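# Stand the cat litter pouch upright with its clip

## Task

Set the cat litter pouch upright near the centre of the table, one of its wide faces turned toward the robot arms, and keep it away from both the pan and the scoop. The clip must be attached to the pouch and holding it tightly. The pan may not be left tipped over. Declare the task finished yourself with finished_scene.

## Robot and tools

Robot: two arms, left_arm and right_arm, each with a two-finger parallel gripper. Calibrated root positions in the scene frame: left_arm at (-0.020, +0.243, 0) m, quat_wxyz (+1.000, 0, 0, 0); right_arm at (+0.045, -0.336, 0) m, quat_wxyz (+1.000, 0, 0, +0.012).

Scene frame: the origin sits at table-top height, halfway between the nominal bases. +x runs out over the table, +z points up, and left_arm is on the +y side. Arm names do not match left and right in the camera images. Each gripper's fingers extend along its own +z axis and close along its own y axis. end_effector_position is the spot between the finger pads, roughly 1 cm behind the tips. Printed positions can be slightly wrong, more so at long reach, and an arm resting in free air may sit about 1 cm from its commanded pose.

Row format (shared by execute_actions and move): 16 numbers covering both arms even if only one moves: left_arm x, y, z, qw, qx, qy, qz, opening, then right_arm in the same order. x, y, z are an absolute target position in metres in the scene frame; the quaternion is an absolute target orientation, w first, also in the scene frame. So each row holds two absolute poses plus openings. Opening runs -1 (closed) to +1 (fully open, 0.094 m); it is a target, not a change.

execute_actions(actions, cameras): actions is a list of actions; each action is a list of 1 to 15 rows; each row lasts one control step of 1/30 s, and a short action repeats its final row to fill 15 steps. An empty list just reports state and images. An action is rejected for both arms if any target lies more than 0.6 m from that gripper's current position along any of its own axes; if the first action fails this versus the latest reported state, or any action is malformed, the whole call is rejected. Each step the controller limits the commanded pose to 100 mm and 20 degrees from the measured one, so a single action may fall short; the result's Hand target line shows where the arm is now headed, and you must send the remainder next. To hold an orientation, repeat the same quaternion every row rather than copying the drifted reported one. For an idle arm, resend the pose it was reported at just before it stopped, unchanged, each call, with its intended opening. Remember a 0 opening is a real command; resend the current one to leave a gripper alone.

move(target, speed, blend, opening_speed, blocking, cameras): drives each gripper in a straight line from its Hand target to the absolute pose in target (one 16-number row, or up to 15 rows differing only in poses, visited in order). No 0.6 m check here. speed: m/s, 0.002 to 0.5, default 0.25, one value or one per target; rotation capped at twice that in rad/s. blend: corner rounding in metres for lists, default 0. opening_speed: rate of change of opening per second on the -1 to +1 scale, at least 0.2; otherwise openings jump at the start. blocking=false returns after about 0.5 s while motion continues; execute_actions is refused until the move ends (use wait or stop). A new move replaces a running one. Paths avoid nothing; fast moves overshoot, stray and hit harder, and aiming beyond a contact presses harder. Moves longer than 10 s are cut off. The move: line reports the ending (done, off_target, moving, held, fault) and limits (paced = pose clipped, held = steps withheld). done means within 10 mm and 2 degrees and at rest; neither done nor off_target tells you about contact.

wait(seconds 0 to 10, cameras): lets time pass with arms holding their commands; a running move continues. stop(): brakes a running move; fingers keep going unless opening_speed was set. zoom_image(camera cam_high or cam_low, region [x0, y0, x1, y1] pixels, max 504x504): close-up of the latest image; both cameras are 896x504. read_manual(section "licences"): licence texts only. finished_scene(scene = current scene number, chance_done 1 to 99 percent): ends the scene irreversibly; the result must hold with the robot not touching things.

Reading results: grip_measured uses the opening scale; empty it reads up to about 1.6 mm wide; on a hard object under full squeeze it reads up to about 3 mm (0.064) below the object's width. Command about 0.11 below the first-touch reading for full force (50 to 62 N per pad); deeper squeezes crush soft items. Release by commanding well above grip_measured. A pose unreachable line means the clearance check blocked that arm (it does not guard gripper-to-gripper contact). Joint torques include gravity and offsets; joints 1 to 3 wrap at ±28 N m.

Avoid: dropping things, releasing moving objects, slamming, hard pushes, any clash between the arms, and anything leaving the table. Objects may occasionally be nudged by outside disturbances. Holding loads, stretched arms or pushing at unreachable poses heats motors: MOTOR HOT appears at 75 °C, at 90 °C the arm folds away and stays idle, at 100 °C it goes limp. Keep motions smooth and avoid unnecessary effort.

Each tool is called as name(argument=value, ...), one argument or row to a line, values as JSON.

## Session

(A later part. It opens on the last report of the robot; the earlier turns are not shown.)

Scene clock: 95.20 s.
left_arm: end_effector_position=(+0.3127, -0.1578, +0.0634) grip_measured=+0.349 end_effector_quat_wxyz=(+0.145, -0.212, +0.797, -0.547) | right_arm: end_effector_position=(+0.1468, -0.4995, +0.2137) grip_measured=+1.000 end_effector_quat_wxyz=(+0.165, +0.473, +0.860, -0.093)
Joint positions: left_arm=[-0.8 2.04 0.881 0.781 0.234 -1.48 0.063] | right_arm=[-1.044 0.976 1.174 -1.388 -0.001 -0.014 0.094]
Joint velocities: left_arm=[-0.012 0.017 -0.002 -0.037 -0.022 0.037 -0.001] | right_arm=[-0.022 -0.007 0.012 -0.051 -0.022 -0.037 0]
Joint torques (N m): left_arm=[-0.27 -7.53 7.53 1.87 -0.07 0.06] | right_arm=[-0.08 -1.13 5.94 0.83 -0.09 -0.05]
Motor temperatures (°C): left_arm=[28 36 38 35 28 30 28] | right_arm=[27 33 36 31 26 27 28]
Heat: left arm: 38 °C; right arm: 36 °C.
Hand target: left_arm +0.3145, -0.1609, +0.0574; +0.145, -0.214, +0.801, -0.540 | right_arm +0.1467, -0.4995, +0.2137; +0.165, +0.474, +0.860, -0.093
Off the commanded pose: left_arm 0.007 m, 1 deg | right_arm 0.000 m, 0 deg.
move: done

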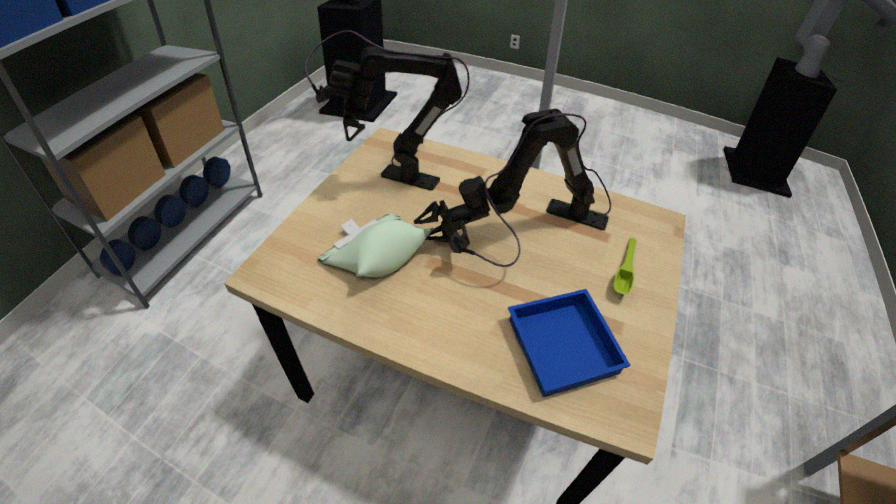

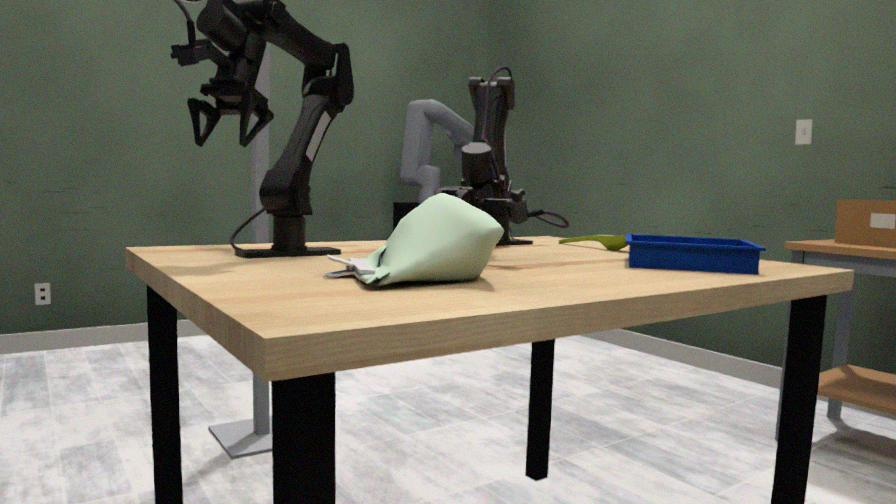

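move(
  target=[
    [0.315, -0.161, 0.061, 0.14473, -0.21457, 0.80079, -0.54014, -1.0, 0.1467, -0.4995, 0.2137, 0.165, 0.474, 0.860, -0.093, 1.0],
  ],
  speed=[0.04],
  opening_speed=0.4,
)

zoom_image(
  camera="cam_high",
  region=[390, 190, 470, 250],
)

Scene clock: 99.07 s.
left_arm: end_effector_position=(+0.3094, -0.1610, +0.0633) grip_measured=-0.969 end_effector_quat_wxyz=(+0.139, -0.208, +0.799, -0.547) | right_arm: end_effector_position=(+0.1468, -0.4995, +0.2137) grip_measured=+1.000 end_effector_quat_wxyz=(+0.165, +0.473, +0.860, -0.093)
Joint positions: left_arm=[-0.806 2.04 0.886 0.77 0.244 -1.48 0.001] | right_arm=[-1.044 0.976 1.174 -1.388 -0.001 -0.014 0.094]
Joint velocities: left_arm=[-0.027 -0.002 -0.007 -0.022 0.081 -0.022 -0.001] | right_arm=[0.007 0.007 0.012 0.022 0.037 -0.007 0]
Joint torques (N m): left_arm=[0.2 -8.2 7.15 1.84 -0.19 -0.02] | right_arm=[-0.32 -0.69 5.83 0.84 -0.1 0.03]
Motor temperatures (°C): left_arm=[28 36 38 36 28 30 28] | right_arm=[27 33 36 31 26 27 28]
Heat: left arm: 38 °C; right arm: 36 °C.
Hand target: left_arm +0.3149, -0.1608, +0.0610; +0.145, -0.215, +0.801, -0.540 | right_arm +0.1467, -0.4995, +0.2137; +0.165, +0.474, +0.860, -0.093
Off the commanded pose: left_arm 0.006 m, 1 deg | right_arm 0.000 m, 0 deg.
move: done

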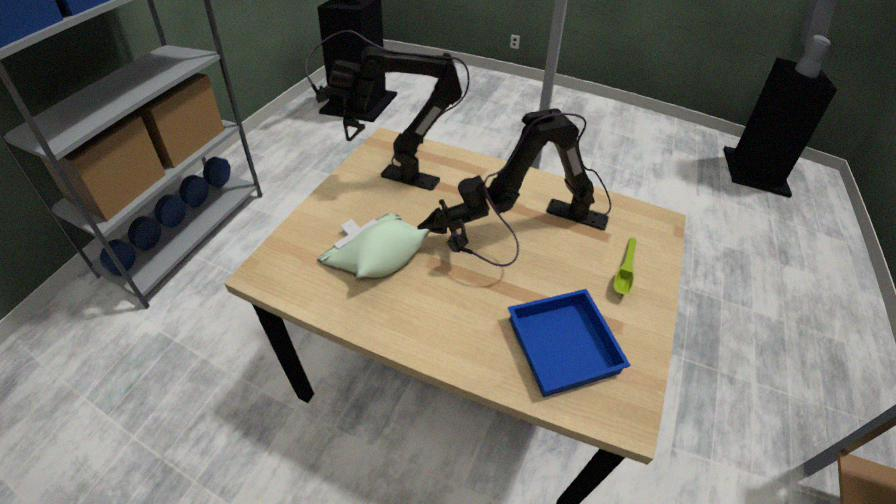

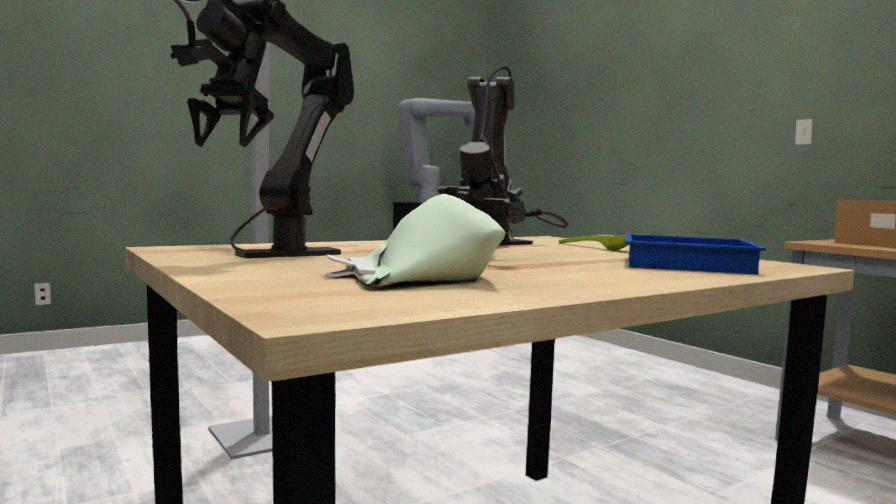

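Scaled by 6.300.

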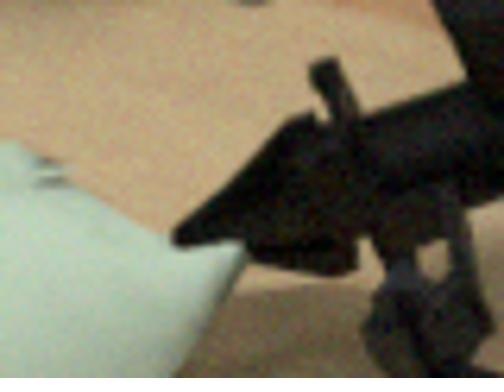

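move(
  target=[
    [0.305, -0.143, 0.061, 0.14473, -0.21457, 0.80079, -0.54014, -1.0, 0.1467, -0.4995, 0.2137, 0.165, 0.474, 0.860, -0.093, 1.0],
  ],
  speed=[0.04],
)

zoom_image(
  camera="cam_high",
  region=[390, 190, 470, 250],
)

Scene clock: 100.07 s.
left_arm: end_effector_position=(+0.3050, -0.1522, +0.0596) grip_measured=-0.985 end_effector_quat_wxyz=(+0.141, -0.208, +0.798, -0.547) | right_arm: end_effector_position=(+0.1468, -0.4995, +0.2137) grip_measured=+1.000 end_effector_quat_wxyz=(+0.165, +0.473, +0.860, -0.093)
Joint positions: left_arm=[-0.8 2.03 0.839 0.809 0.245 -1.476 0.001] | right_arm=[-1.044 0.976 1.174 -1.388 -0.001 -0.014 0.094]
Joint velocities: left_arm=[-0.007 -0.002 -0.012 -0.066 0.051 -0.022 0] | right_arm=[-0.007 0.007 0.027 -0.037 -0.125 -0.022 0]
Joint torques (N m): left_arm=[0.88 -10.95 3.6 1.79 -0.04 0.06] | right_arm=[-0.14 -0.7 5.97 0.84 -0.04 0]
Motor temperatures (°C): left_arm=[28 37 38 36 28 30 28] | right_arm=[27 33 36 31 26 27 28]
Heat: left arm: 38 °C; right arm: 36 °C.
Hand target: left_arm +0.3051, -0.1433, +0.0609; +0.145, -0.215, +0.801, -0.540 | right_arm +0.1467, -0.4995, +0.2137; +0.165, +0.474, +0.860, -0.093
Off the commanded pose: left_arm 0.009 m, 1 deg | right_arm 0.000 m, 0 deg.
move: done

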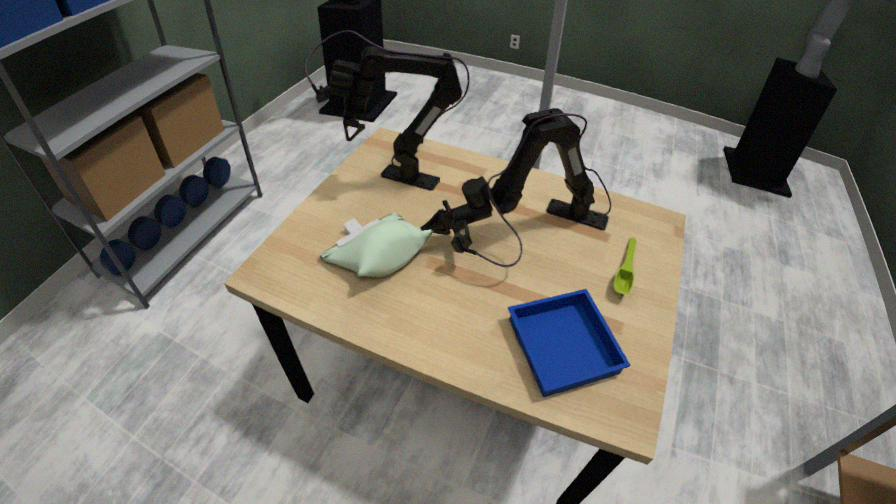

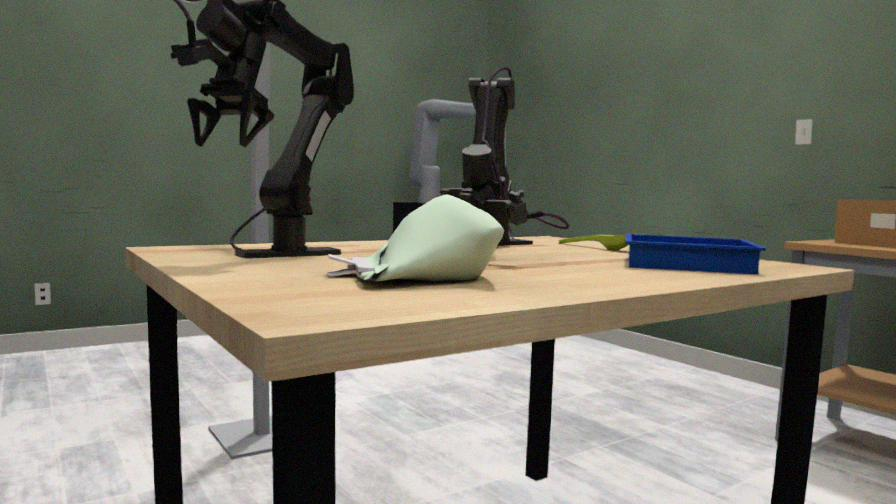

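Scaled by 6.300.

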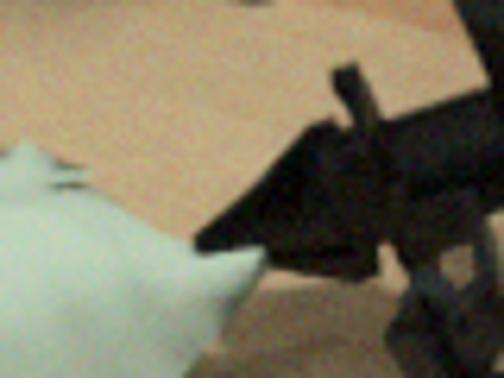

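move(
  target=[
    [0.362, -0.083, 0.066, 0.12715, -0.19578, 0.81550, -0.52959, -1.0, 0.1467, -0.4995, 0.2137, 0.165, 0.474, 0.860, -0.093, 1.0],
  ],
  speed=[0.04],
)

zoom_image(
  camera="cam_high",
  region=[310, 190, 470, 310],
)

Scene clock: 103.63 s.
left_arm: end_effector_position=(+0.3444, -0.0956, +0.0602) grip_measured=-0.990 end_effector_quat_wxyz=(+0.100, -0.178, +0.815, -0.542) | right_arm: end_effector_position=(+0.1468, -0.4995, +0.2137) grip_measured=+1.000 end_effector_quat_wxyz=(+0.165, +0.473, +0.860, -0.093)
Joint positions: left_arm=[-0.559 2.009 0.884 0.644 0.56 -1.333 0] | right_arm=[-1.044 0.976 1.174 -1.388 -0.001 -0.014 0.094]
Joint velocities: left_arm=[0.017 -0.002 0.002 0.022 -0.037 -0.007 -0.001] | right_arm=[-0.007 -0.002 0.007 0.037 -0.007 0.037 0]
Joint torques (N m): left_arm=[2.09 -10.37 7.09 1.51 -0.42 0.03] | right_arm=[-0.14 -0.91 5.82 0.82 -0.08 -0.02]
Motor temperatures (°C): left_arm=[28 37 38 36 28 30 28] | right_arm=[27 33 36 31 26 27 28]
Heat: left arm: 38 °C; right arm: 36 °C.
Hand target: left_arm +0.3615, -0.0834, +0.0671; +0.125, -0.198, +0.813, -0.533 | right_arm +0.1467, -0.4995, +0.2137; +0.165, +0.474, +0.860, -0.093
Off the commanded pose: left_arm 0.022 m, 4 deg | right_arm 0.000 m, 0 deg.
move: off_target (left_arm)

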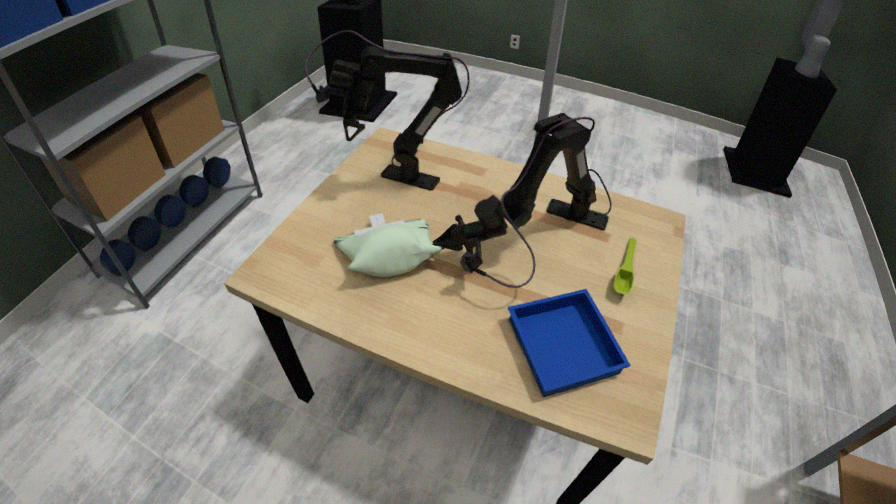

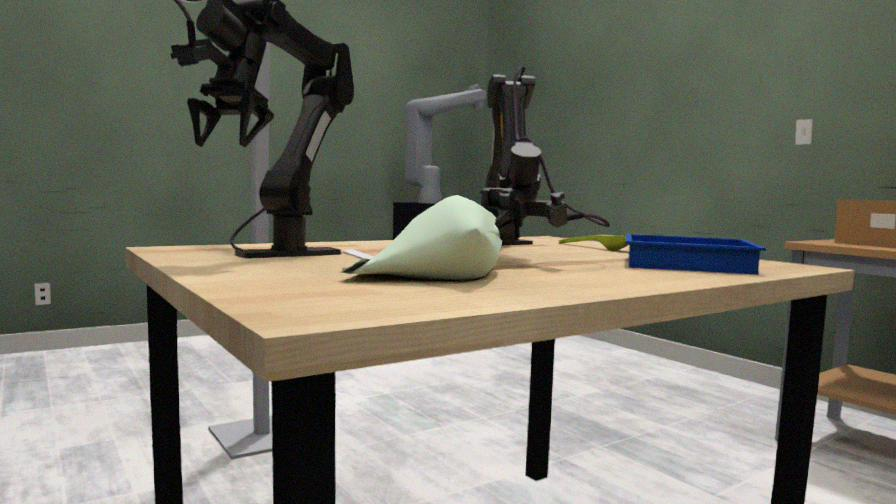

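Scaled by 3.150.

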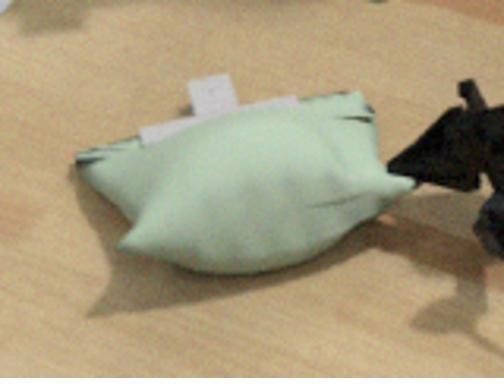

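move(
  target=[
    [0.425, -0.018, 0.069, 0.11470, -0.18355, 0.82795, -0.51736, -1.0, 0.1467, -0.4995, 0.2137, 0.165, 0.474, 0.860, -0.093, 1.0],
  ],
  speed=[0.04],
)

zoom_image(
  camera="cam_high",
  region=[310, 190, 490, 320],
)

Scene clock: 107.17 s.
left_arm: end_effector_position=(+0.4219, -0.0190, +0.0727) grip_measured=-0.995 end_effector_quat_wxyz=(+0.117, -0.189, +0.823, -0.522) | right_arm: end_effector_position=(+0.1468, -0.4995, +0.2137) grip_measured=+1.000 end_effector_quat_wxyz=(+0.165, +0.473, +0.860, -0.093)
Joint positions: left_arm=[-0.305 2.046 1.096 0.343 0.722 -1.147 0] | right_arm=[-1.044 0.976 1.174 -1.388 -0.001 -0.014 0.094]
Joint velocities: left_arm=[-0.002 -0.022 -0.022 -0.037 0.007 0.007 0.001] | right_arm=[0.007 0.002 -0.017 -0.022 0.007 -0.022 0]
Joint torques (N m): left_arm=[0.42 -8.09 8.12 1.59 0.35 0.16] | right_arm=[-0.03 -0.8 5.82 0.85 -0.06 -0.04]
Motor temperatures (°C): left_arm=[29 36 38 36 28 30 28] | right_arm=[27 33 36 31 26 27 28]
Heat: left arm: 38 °C; right arm: 36 °C.
Hand target: left_arm +0.4255, -0.0194, +0.0699; +0.114, -0.185, +0.825, -0.521 | right_arm +0.1467, -0.4995, +0.2137; +0.165, +0.474, +0.860, -0.093
Off the commanded pose: left_arm 0.005 m, 1 deg | right_arm 0.000 m, 0 deg.
move: done

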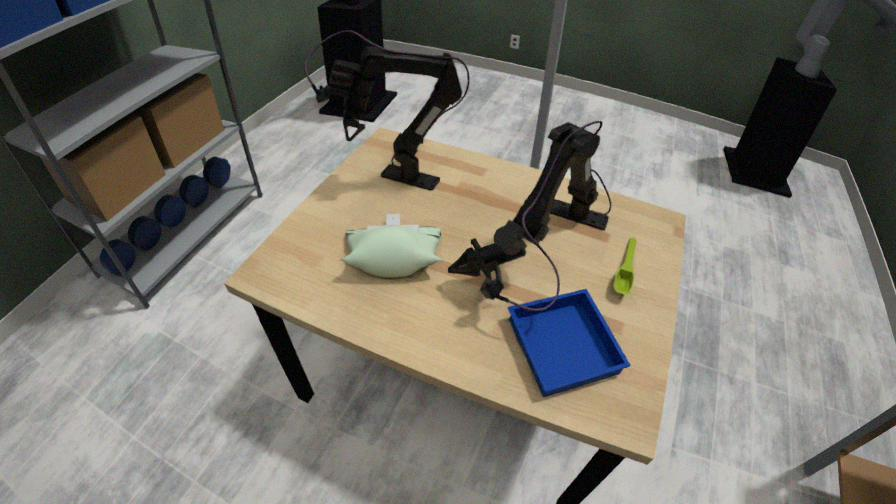

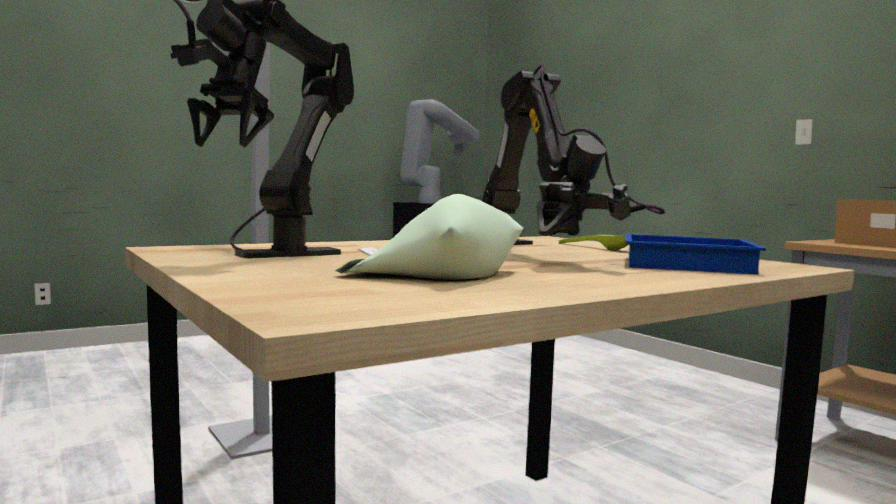

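Scaled by 2.800.

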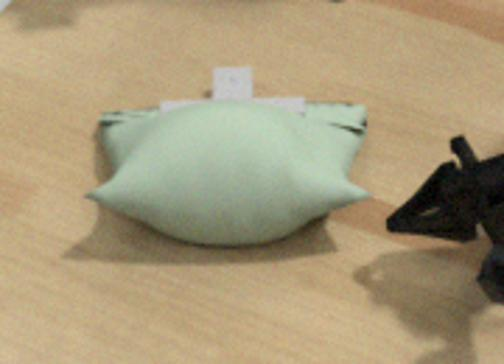

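move(
  target=[
    [0.400, 0.015, 0.072, 0.02344, -0.03679, 0.84259, -0.53679, 0.4, 0.1467, -0.4995, 0.2137, 0.165, 0.474, 0.860, -0.093, 1.0],
    [0.383, -0.012, 0.068, 0.02344, -0.03679, 0.84259, -0.53679, 0.4, 0.1467, -0.4995, 0.2137, 0.165, 0.474, 0.860, -0.093, 1.0],
  ],
  speed=[0.08, 0.06],
)

zoom_image(
  camera="cam_high",
  region=[410, 210, 510, 285],
)

zoom_image(
  camera="cam_low",
  region=[420, 160, 620, 280],
)

Scene clock: 111.73 s.
left_arm: end_effector_position=(+0.3831, -0.0120, +0.0672) grip_measured=+0.399 end_effector_quat_wxyz=(+0.016, -0.043, +0.844, -0.535) | right_arm: end_effector_position=(+0.1468, -0.4995, +0.2137) grip_measured=+1.000 end_effector_quat_wxyz=(+0.165, +0.473, +0.860, -0.093)
Joint positions: left_arm=[-0.239 2.107 1.26 -0.137 1.032 -0.681 0.066] | right_arm=[-1.044 0.976 1.174 -1.388 -0.001 -0.014 0.094]
Joint velocities: left_arm=[-0.002 -0.002 -0.007 0.11 -0.007 -0.037 -0.001] | right_arm=[0.012 -0.012 0.007 0.022 -0.081 -0.037 0]
Joint torques (N m): left_arm=[-0.29 -10.86 5.22 1.39 0.44 0.02] | right_arm=[-0.1 -0.61 6.01 0.86 -0.04 -0.03]
Motor temperatures (°C): left_arm=[28 36 38 35 28 30 28] | right_arm=[27 33 36 31 26 27 28]
Heat: left arm: 38 °C; right arm: 36 °C.
Hand target: left_arm +0.3830, -0.0114, +0.0706; +0.023, -0.039, +0.842, -0.537 | right_arm +0.1467, -0.4995, +0.2137; +0.165, +0.474, +0.860, -0.093
Off the commanded pose: left_arm 0.001 m, 1 deg | right_arm 0.000 m, 0 deg.
move: done

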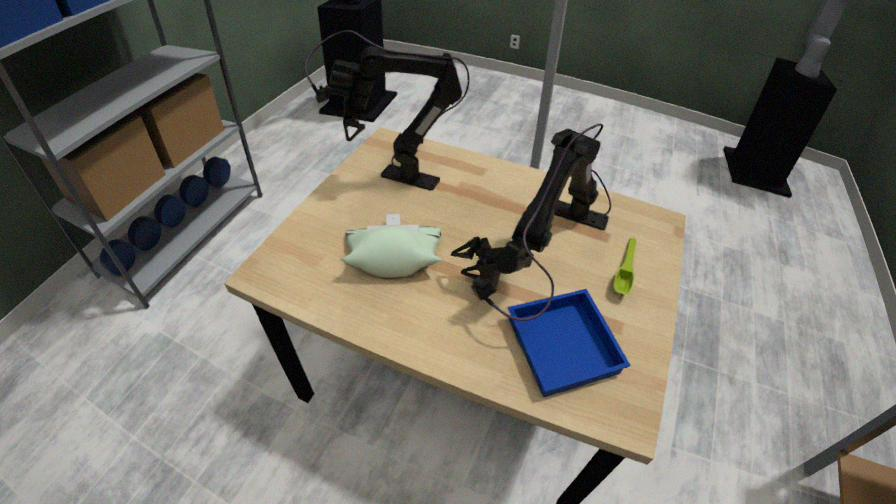

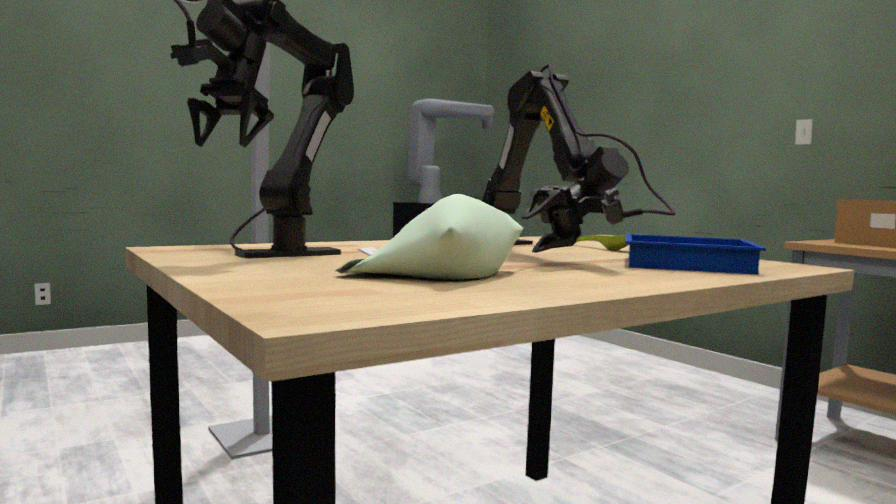

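Scaled by 5.040.

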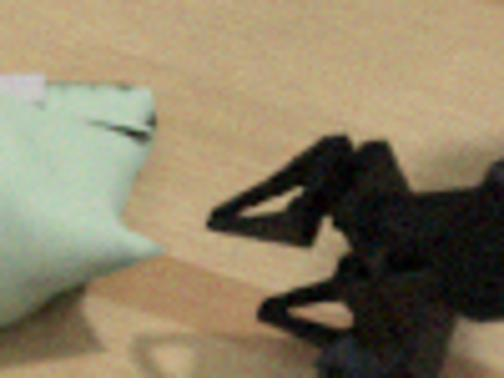

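Scaled by 2.520.

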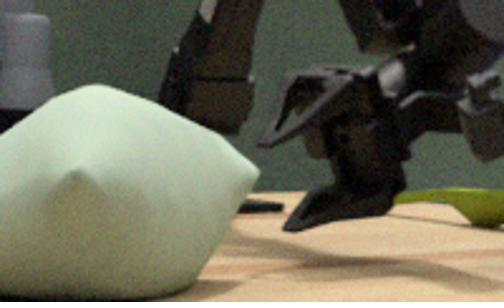

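execute_actions(
  actions=[],
)

Scene clock: 112.53 s.
left_arm: end_effector_position=(+0.3832, -0.0120, +0.0673) grip_measured=+0.399 end_effector_quat_wxyz=(+0.016, -0.043, +0.844, -0.535) | right_arm: end_effector_position=(+0.1468, -0.4995, +0.2137) grip_measured=+1.000 end_effector_quat_wxyz=(+0.165, +0.473, +0.860, -0.093)
Joint positions: left_arm=[-0.239 2.107 1.26 -0.136 1.032 -0.682 0.066] | right_arm=[-1.044 0.976 1.174 -1.388 -0.001 -0.014 0.094]
Joint velocities: left_arm=[-0.007 -0.007 0.002 0.007 -0.022 -0.051 0.002] | right_arm=[-0.007 -0.012 0.007 -0.037 -0.007 0.007 0]
Joint torques (N m): left_arm=[0.08 -10.89 5.44 1.37 0.45 0.06] | right_arm=[-0.1 -0.64 5.79 0.78 -0.07 -0.01]
Motor temperatures (°C): left_arm=[28 36 38 35 28 30 28] | right_arm=[27 33 36 31 26 27 28]
Heat: left arm: 38 °C; right arm: 36 °C.
Hand target: left_arm +0.3830, -0.0114, +0.0706; +0.023, -0.039, +0.842, -0.537 | right_arm +0.1467, -0.4995, +0.2137; +0.165, +0.474, +0.860, -0.093
Tool commands: left_gripper/opening=+0.4 right_gripper/opening=+1.0
Off the commanded pose: left_arm 0.001 m, 1 deg | right_arm 0.000 m, 0 deg.

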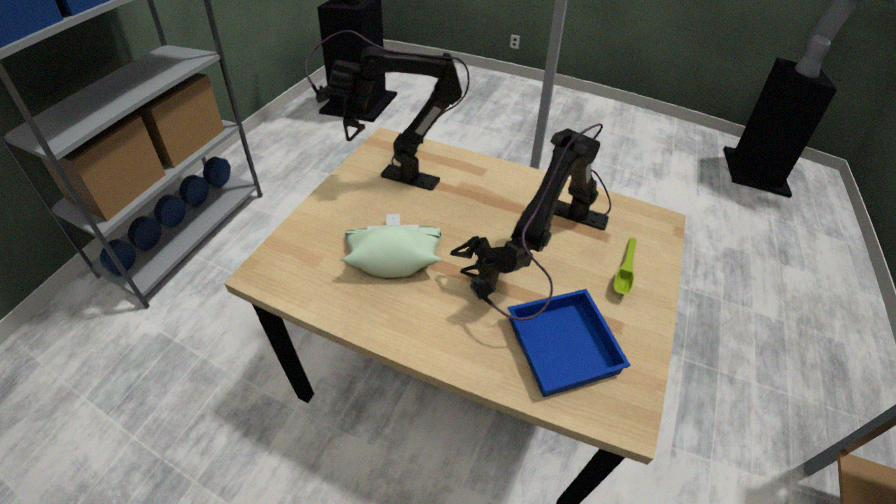

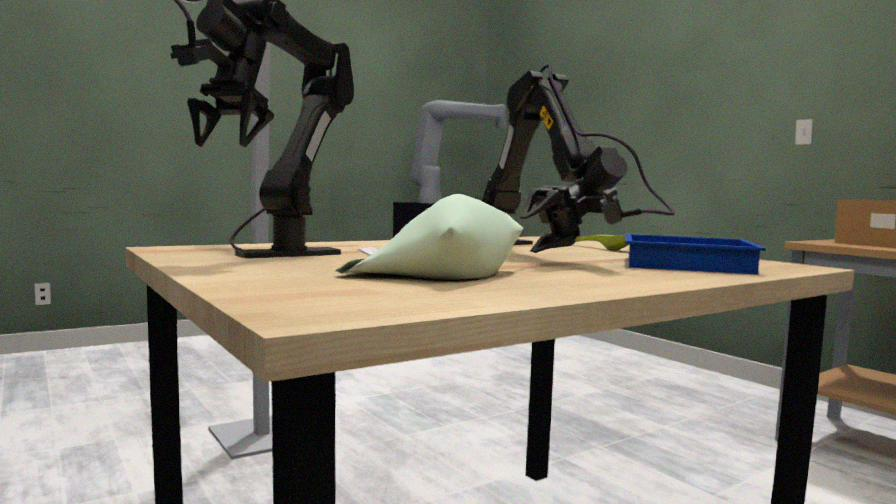

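zoom_image(
  camera="cam_high",
  region=[330, 200, 510, 310],
)

zoom_image(
  camera="cam_low",
  region=[430, 150, 630, 280],
)

Scaled by 2.800.

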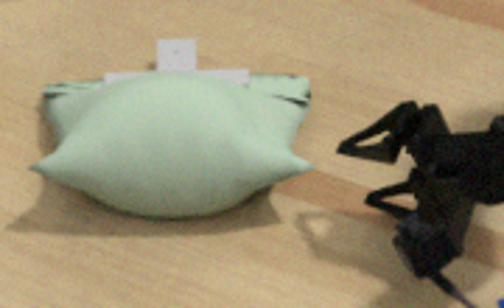

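Scaled by 2.520.

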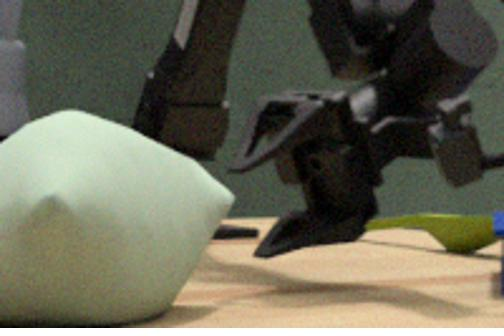

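move(
  target=[0.388, -0.075, 0.064, 0.02344, -0.03679, 0.84259, -0.53679, 0.4, 0.1467, -0.4995, 0.2137, 0.165, 0.474, 0.860, -0.093, 1.0],
  speed=0.05,
)

zoom_image(
  camera="cam_high",
  region=[330, 200, 510, 310],
)

zoom_image(
  camera="cam_low",
  region=[430, 150, 630, 280],
)

Scene clock: 115.17 s.
left_arm: end_effector_position=(+0.3811, -0.0707, +0.0637) grip_measured=+0.399 end_effector_quat_wxyz=(+0.016, -0.041, +0.845, -0.532) | right_arm: end_effector_position=(+0.1468, -0.4995, +0.2137) grip_measured=+1.000 end_effector_quat_wxyz=(+0.165, +0.473, +0.860, -0.093)
Joint positions: left_arm=[-0.378 2.151 1.289 0.035 0.942 -0.868 0.066] | right_arm=[-1.044 0.976 1.174 -1.388 -0.001 -0.014 0.094]
Joint velocities: left_arm=[-0.012 -0.002 0.012 0.081 -0.007 0.037 -0.001] | right_arm=[0.017 -0.002 0.002 0.11 0.007 -0.037 0]
Joint torques (N m): left_arm=[-0.21 -8.92 8.43 1.62 0.36 0.07] | right_arm=[-0.34 -0.83 5.91 0.8 -0.05 0.04]
Motor temperatures (°C): left_arm=[28 37 38 35 28 30 28] | right_arm=[27 33 36 31 26 27 28]
Heat: left arm: 38 °C; right arm: 36 °C.
Hand target: left_arm +0.3871, -0.0743, +0.0627; +0.023, -0.036, +0.844, -0.534 | right_arm +0.1467, -0.4995, +0.2137; +0.165, +0.474, +0.860, -0.093
Off the commanded pose: left_arm 0.008 m, 1 deg | right_arm 0.000 m, 0 deg.
move: done

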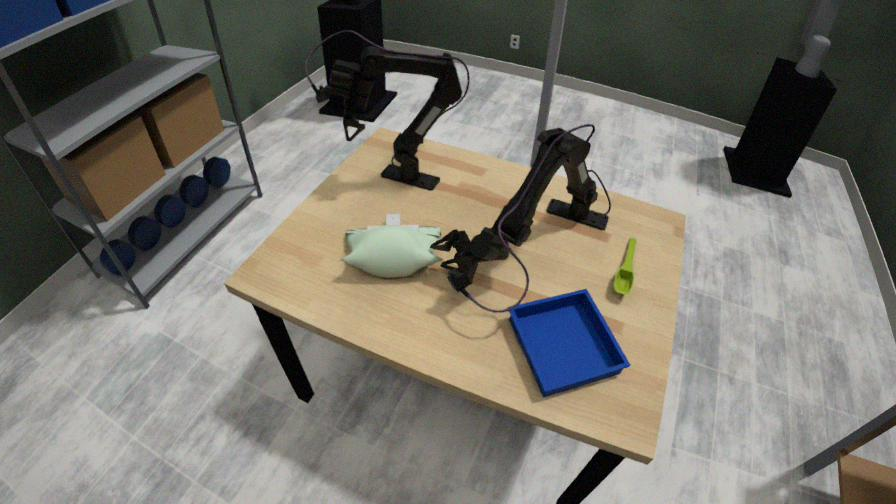

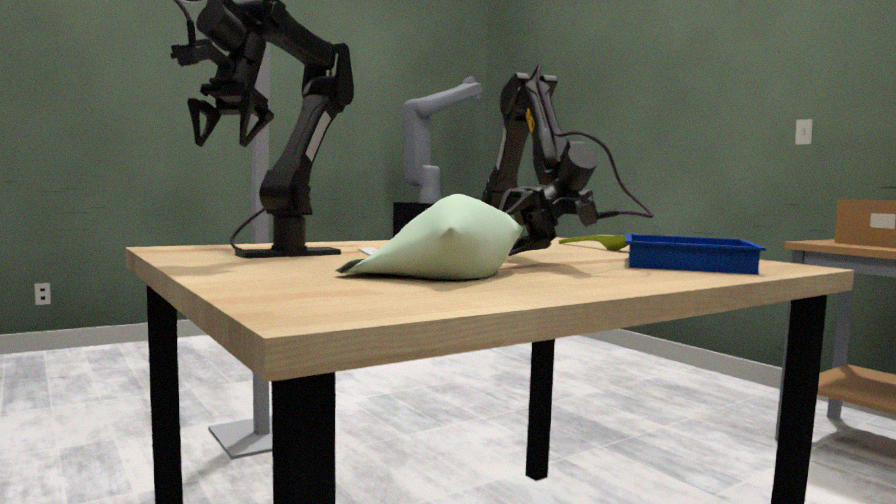

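Scaled by 2.800.

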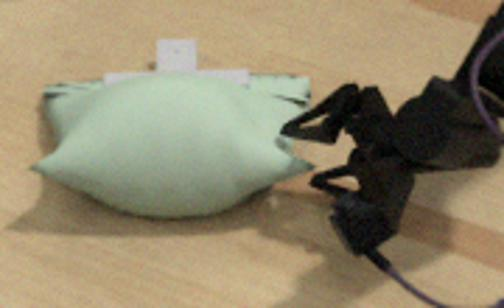

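Scaled by 2.520.

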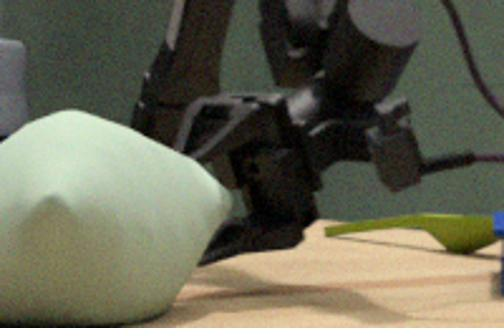

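move(
  target=[0.390, -0.100, 0.064, 0.02344, -0.03679, 0.84259, -0.53679, 0.4, 0.1467, -0.4995, 0.2137, 0.165, 0.474, 0.860, -0.093, 1.0],
  speed=0.05,
  cameras=["cam_high", "cam_low"],
)

zoom_image(
  camera="cam_high",
  region=[330, 200, 510, 310],
)

zoom_image(
  camera="cam_low",
  region=[430, 150, 630, 280],
)

Scene clock: 116.40 s.
left_arm: end_effector_position=(+0.3826, -0.0966, +0.0651) grip_measured=+0.399 end_effector_quat_wxyz=(+0.015, -0.039, +0.844, -0.535) | right_arm: end_effector_position=(+0.1468, -0.4995, +0.2137) grip_measured=+1.000 end_effector_quat_wxyz=(+0.165, +0.473, +0.860, -0.093)
Joint positions: left_arm=[-0.431 2.184 1.335 0.076 0.911 -0.932 0.066] | right_arm=[-1.044 0.976 1.174 -1.388 -0.001 -0.014 0.094]
Joint velocities: left_arm=[-0.007 -0.002 0.012 0.051 -0.066 -0.081 0] | right_arm=[0.012 0.002 -0.007 -0.007 -0.095 0.007 0]
Joint torques (N m): left_arm=[-0.25 -9.03 8.35 1.64 0.22 0.02] | right_arm=[-0.27 -0.76 5.85 0.82 -0.05 -0.02]
Motor temperatures (°C): left_arm=[28 37 38 35 28 30 28] | right_arm=[27 33 36 31 26 27 28]
Heat: left arm: 38 °C; right arm: 36 °C.
Hand target: left_arm +0.3894, -0.0997, +0.0633; +0.023, -0.036, +0.843, -0.536 | right_arm +0.1467, -0.4995, +0.2137; +0.165, +0.474, +0.860, -0.093
Off the commanded pose: left_arm 0.008 m, 1 deg | right_arm 0.000 m, 0 deg.
move: done

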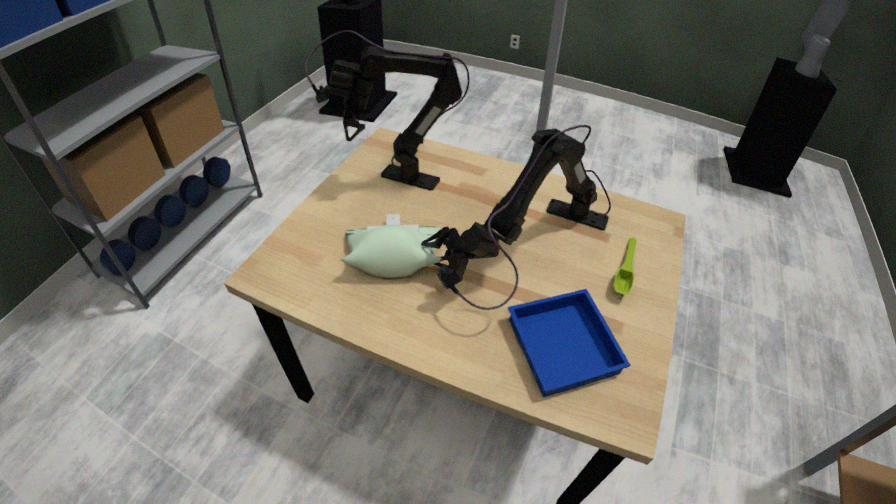

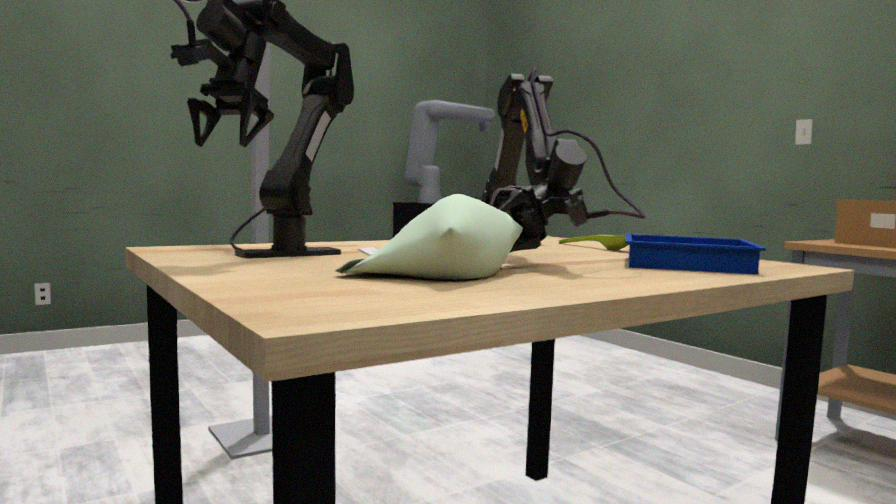

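Scaled by 2.800.

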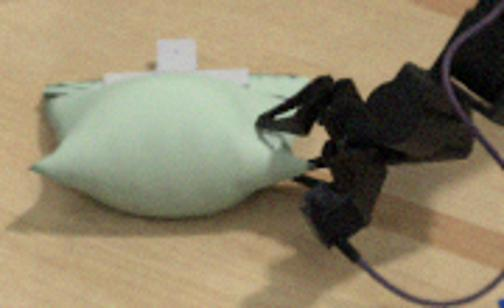

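Scaled by 2.520.

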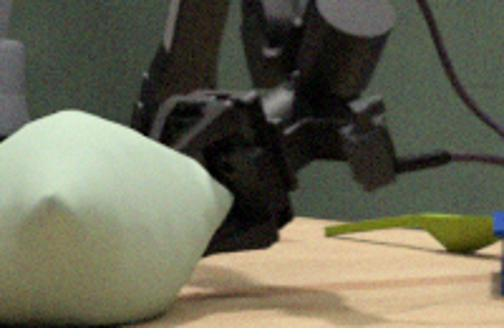

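move(
  target=[0.390, -0.100, 0.064, 0.02344, -0.03679, 0.84259, -0.53679, -1.0, 0.1467, -0.4995, 0.2137, 0.165, 0.474, 0.860, -0.093, 1.0],
  speed=0.05,
  opening_speed=0.4,
  cameras=["cam_high", "cam_low"],
)

zoom_image(
  camera="cam_high",
  region=[330, 200, 510, 310],
)

zoom_image(
  camera="cam_low",
  region=[430, 150, 630, 280],
)

Scene clock: 120.33 s.
left_arm: end_effector_position=(+0.3851, -0.0983, +0.0682) grip_measured=-0.714 end_effector_quat_wxyz=(+0.022, -0.037, +0.841, -0.539) | right_arm: end_effector_position=(+0.1468, -0.4995, +0.2137) grip_measured=+1.000 end_effector_quat_wxyz=(+0.165, +0.473, +0.860, -0.093)
Joint positions: left_arm=[-0.433 2.184 1.338 0.095 0.911 -0.938 0.013] | right_arm=[-1.044 0.976 1.174 -1.388 -0.001 -0.014 0.094]
Joint velocities: left_arm=[-0.007 0.017 -0.007 -0.037 -0.066 0.007 -0.001] | right_arm=[0.007 0.002 -0.022 0.081 -0.095 -0.081 0]
Joint torques (N m): left_arm=[-0.09 -9.1 8.16 1.49 0.26 0.05] | right_arm=[-0.14 -0.54 5.97 0.82 -0.05 -0.03]
Motor temperatures (°C): left_arm=[28 37 39 35 28 30 28] | right_arm=[27 33 36 32 26 27 28]
Heat: left arm: 39 °C; right arm: 36 °C.
Hand target: left_arm +0.3898, -0.0999, +0.0638; +0.024, -0.037, +0.843, -0.537 | right_arm +0.1467, -0.4995, +0.2137; +0.165, +0.474, +0.860, -0.093
Off the commanded pose: left_arm 0.007 m, 0 deg | right_arm 0.000 m, 0 deg.
move: done

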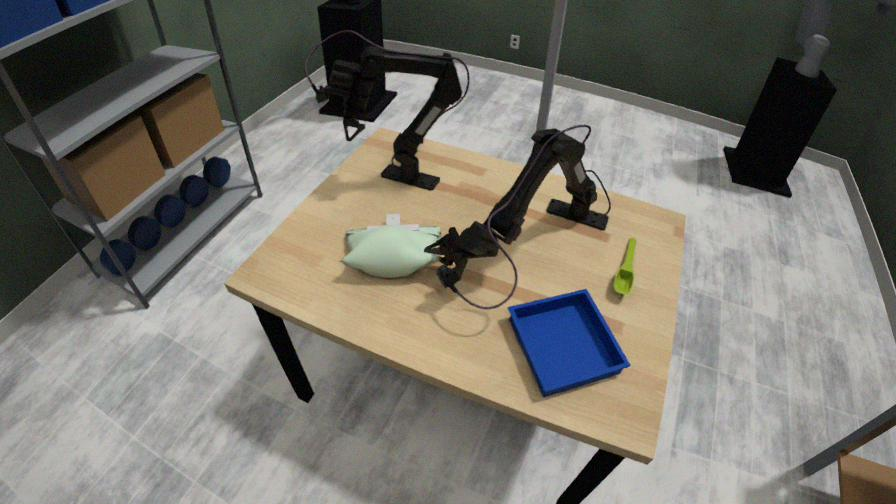

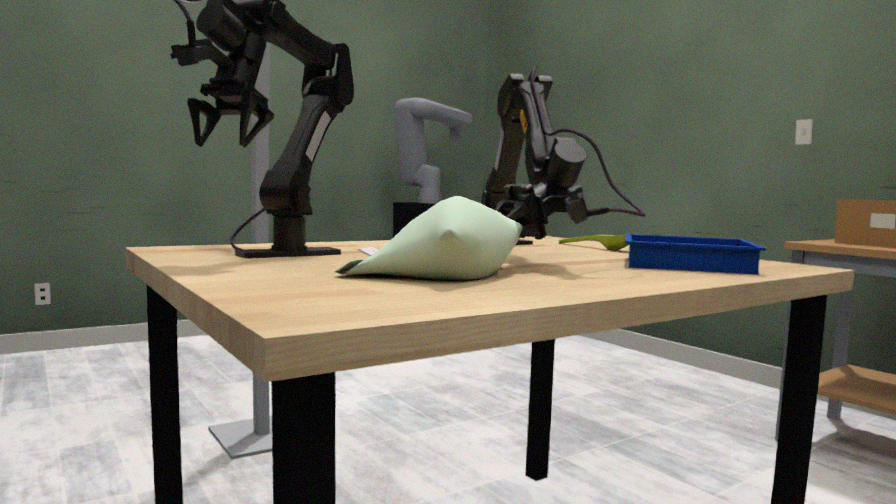

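Scaled by 2.800.

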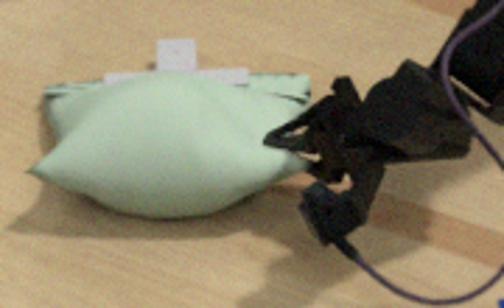

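Scaled by 2.520.

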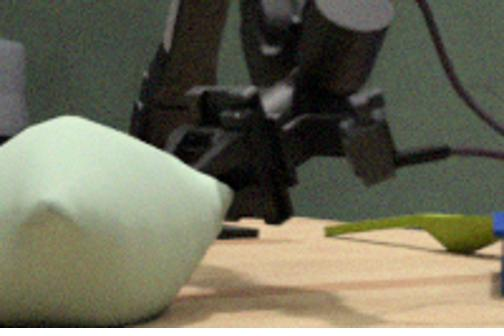

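move(
  target=[0.430, -0.052, 0.066, 0.03748, -0.05884, 0.84134, -0.53599, -1.0, 0.1467, -0.4995, 0.2137, 0.165, 0.474, 0.860, -0.093, 1.0],
  speed=0.04,
  cameras=["cam_high", "cam_low"],
)

zoom_image(
  camera="cam_high",
  region=[330, 200, 510, 310],
)

Scene clock: 122.83 s.
left_arm: end_effector_position=(+0.4045, -0.0689, +0.0691) grip_measured=-0.718 end_effector_quat_wxyz=(+0.006, -0.041, +0.835, -0.548) | right_arm: end_effector_position=(+0.1468, -0.4995, +0.2137) grip_measured=+1.000 end_effector_quat_wxyz=(+0.165, +0.473, +0.860, -0.093)
Joint positions: left_arm=[-0.346 2.224 1.415 -0.025 1.001 -0.86 0.013] | right_arm=[-1.044 0.976 1.174 -1.388 -0.001 -0.014 0.094]
Joint velocities: left_arm=[0.012 0.002 -0.032 -0.051 -0.007 -0.007 0.001] | right_arm=[-0.002 0.002 -0.002 0.11 0.051 -0.066 0]
Joint torques (N m): left_arm=[3.07 -9.95 8.96 1.45 -0.03 0.07] | right_arm=[-0.18 -0.59 5.82 0.84 -0.06 -0.01]
Motor temperatures (°C): left_arm=[29 37 39 35 28 30 29] | right_arm=[27 33 36 32 26 27 28]
Heat: left arm: 39 °C; right arm: 36 °C.
Hand target: left_arm +0.4288, -0.0518, +0.0669; +0.037, -0.060, +0.840, -0.538 | right_arm +0.1467, -0.4995, +0.2137; +0.165, +0.474, +0.860, -0.093
Off the commanded pose: left_arm 0.031 m, 4 deg | right_arm 0.000 m, 0 deg.
move: off_target (left_arm)

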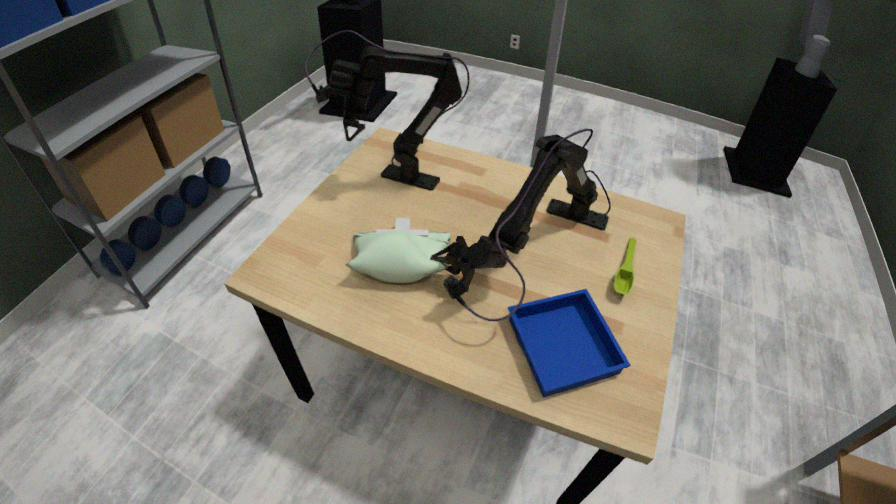

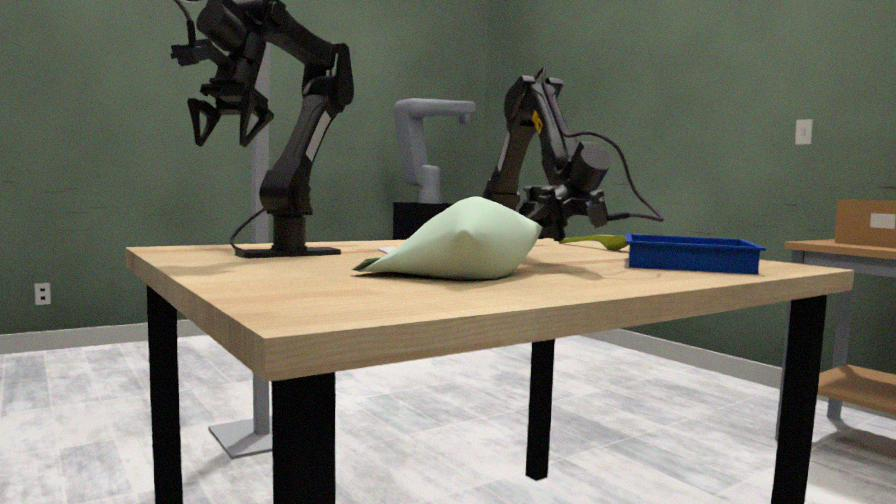

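Scaled by 2.800.

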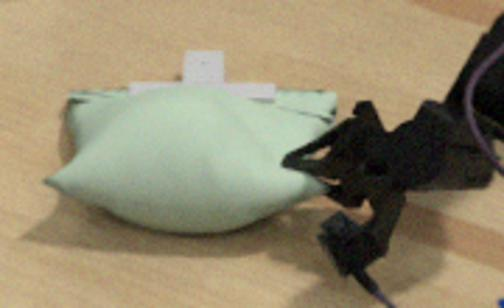

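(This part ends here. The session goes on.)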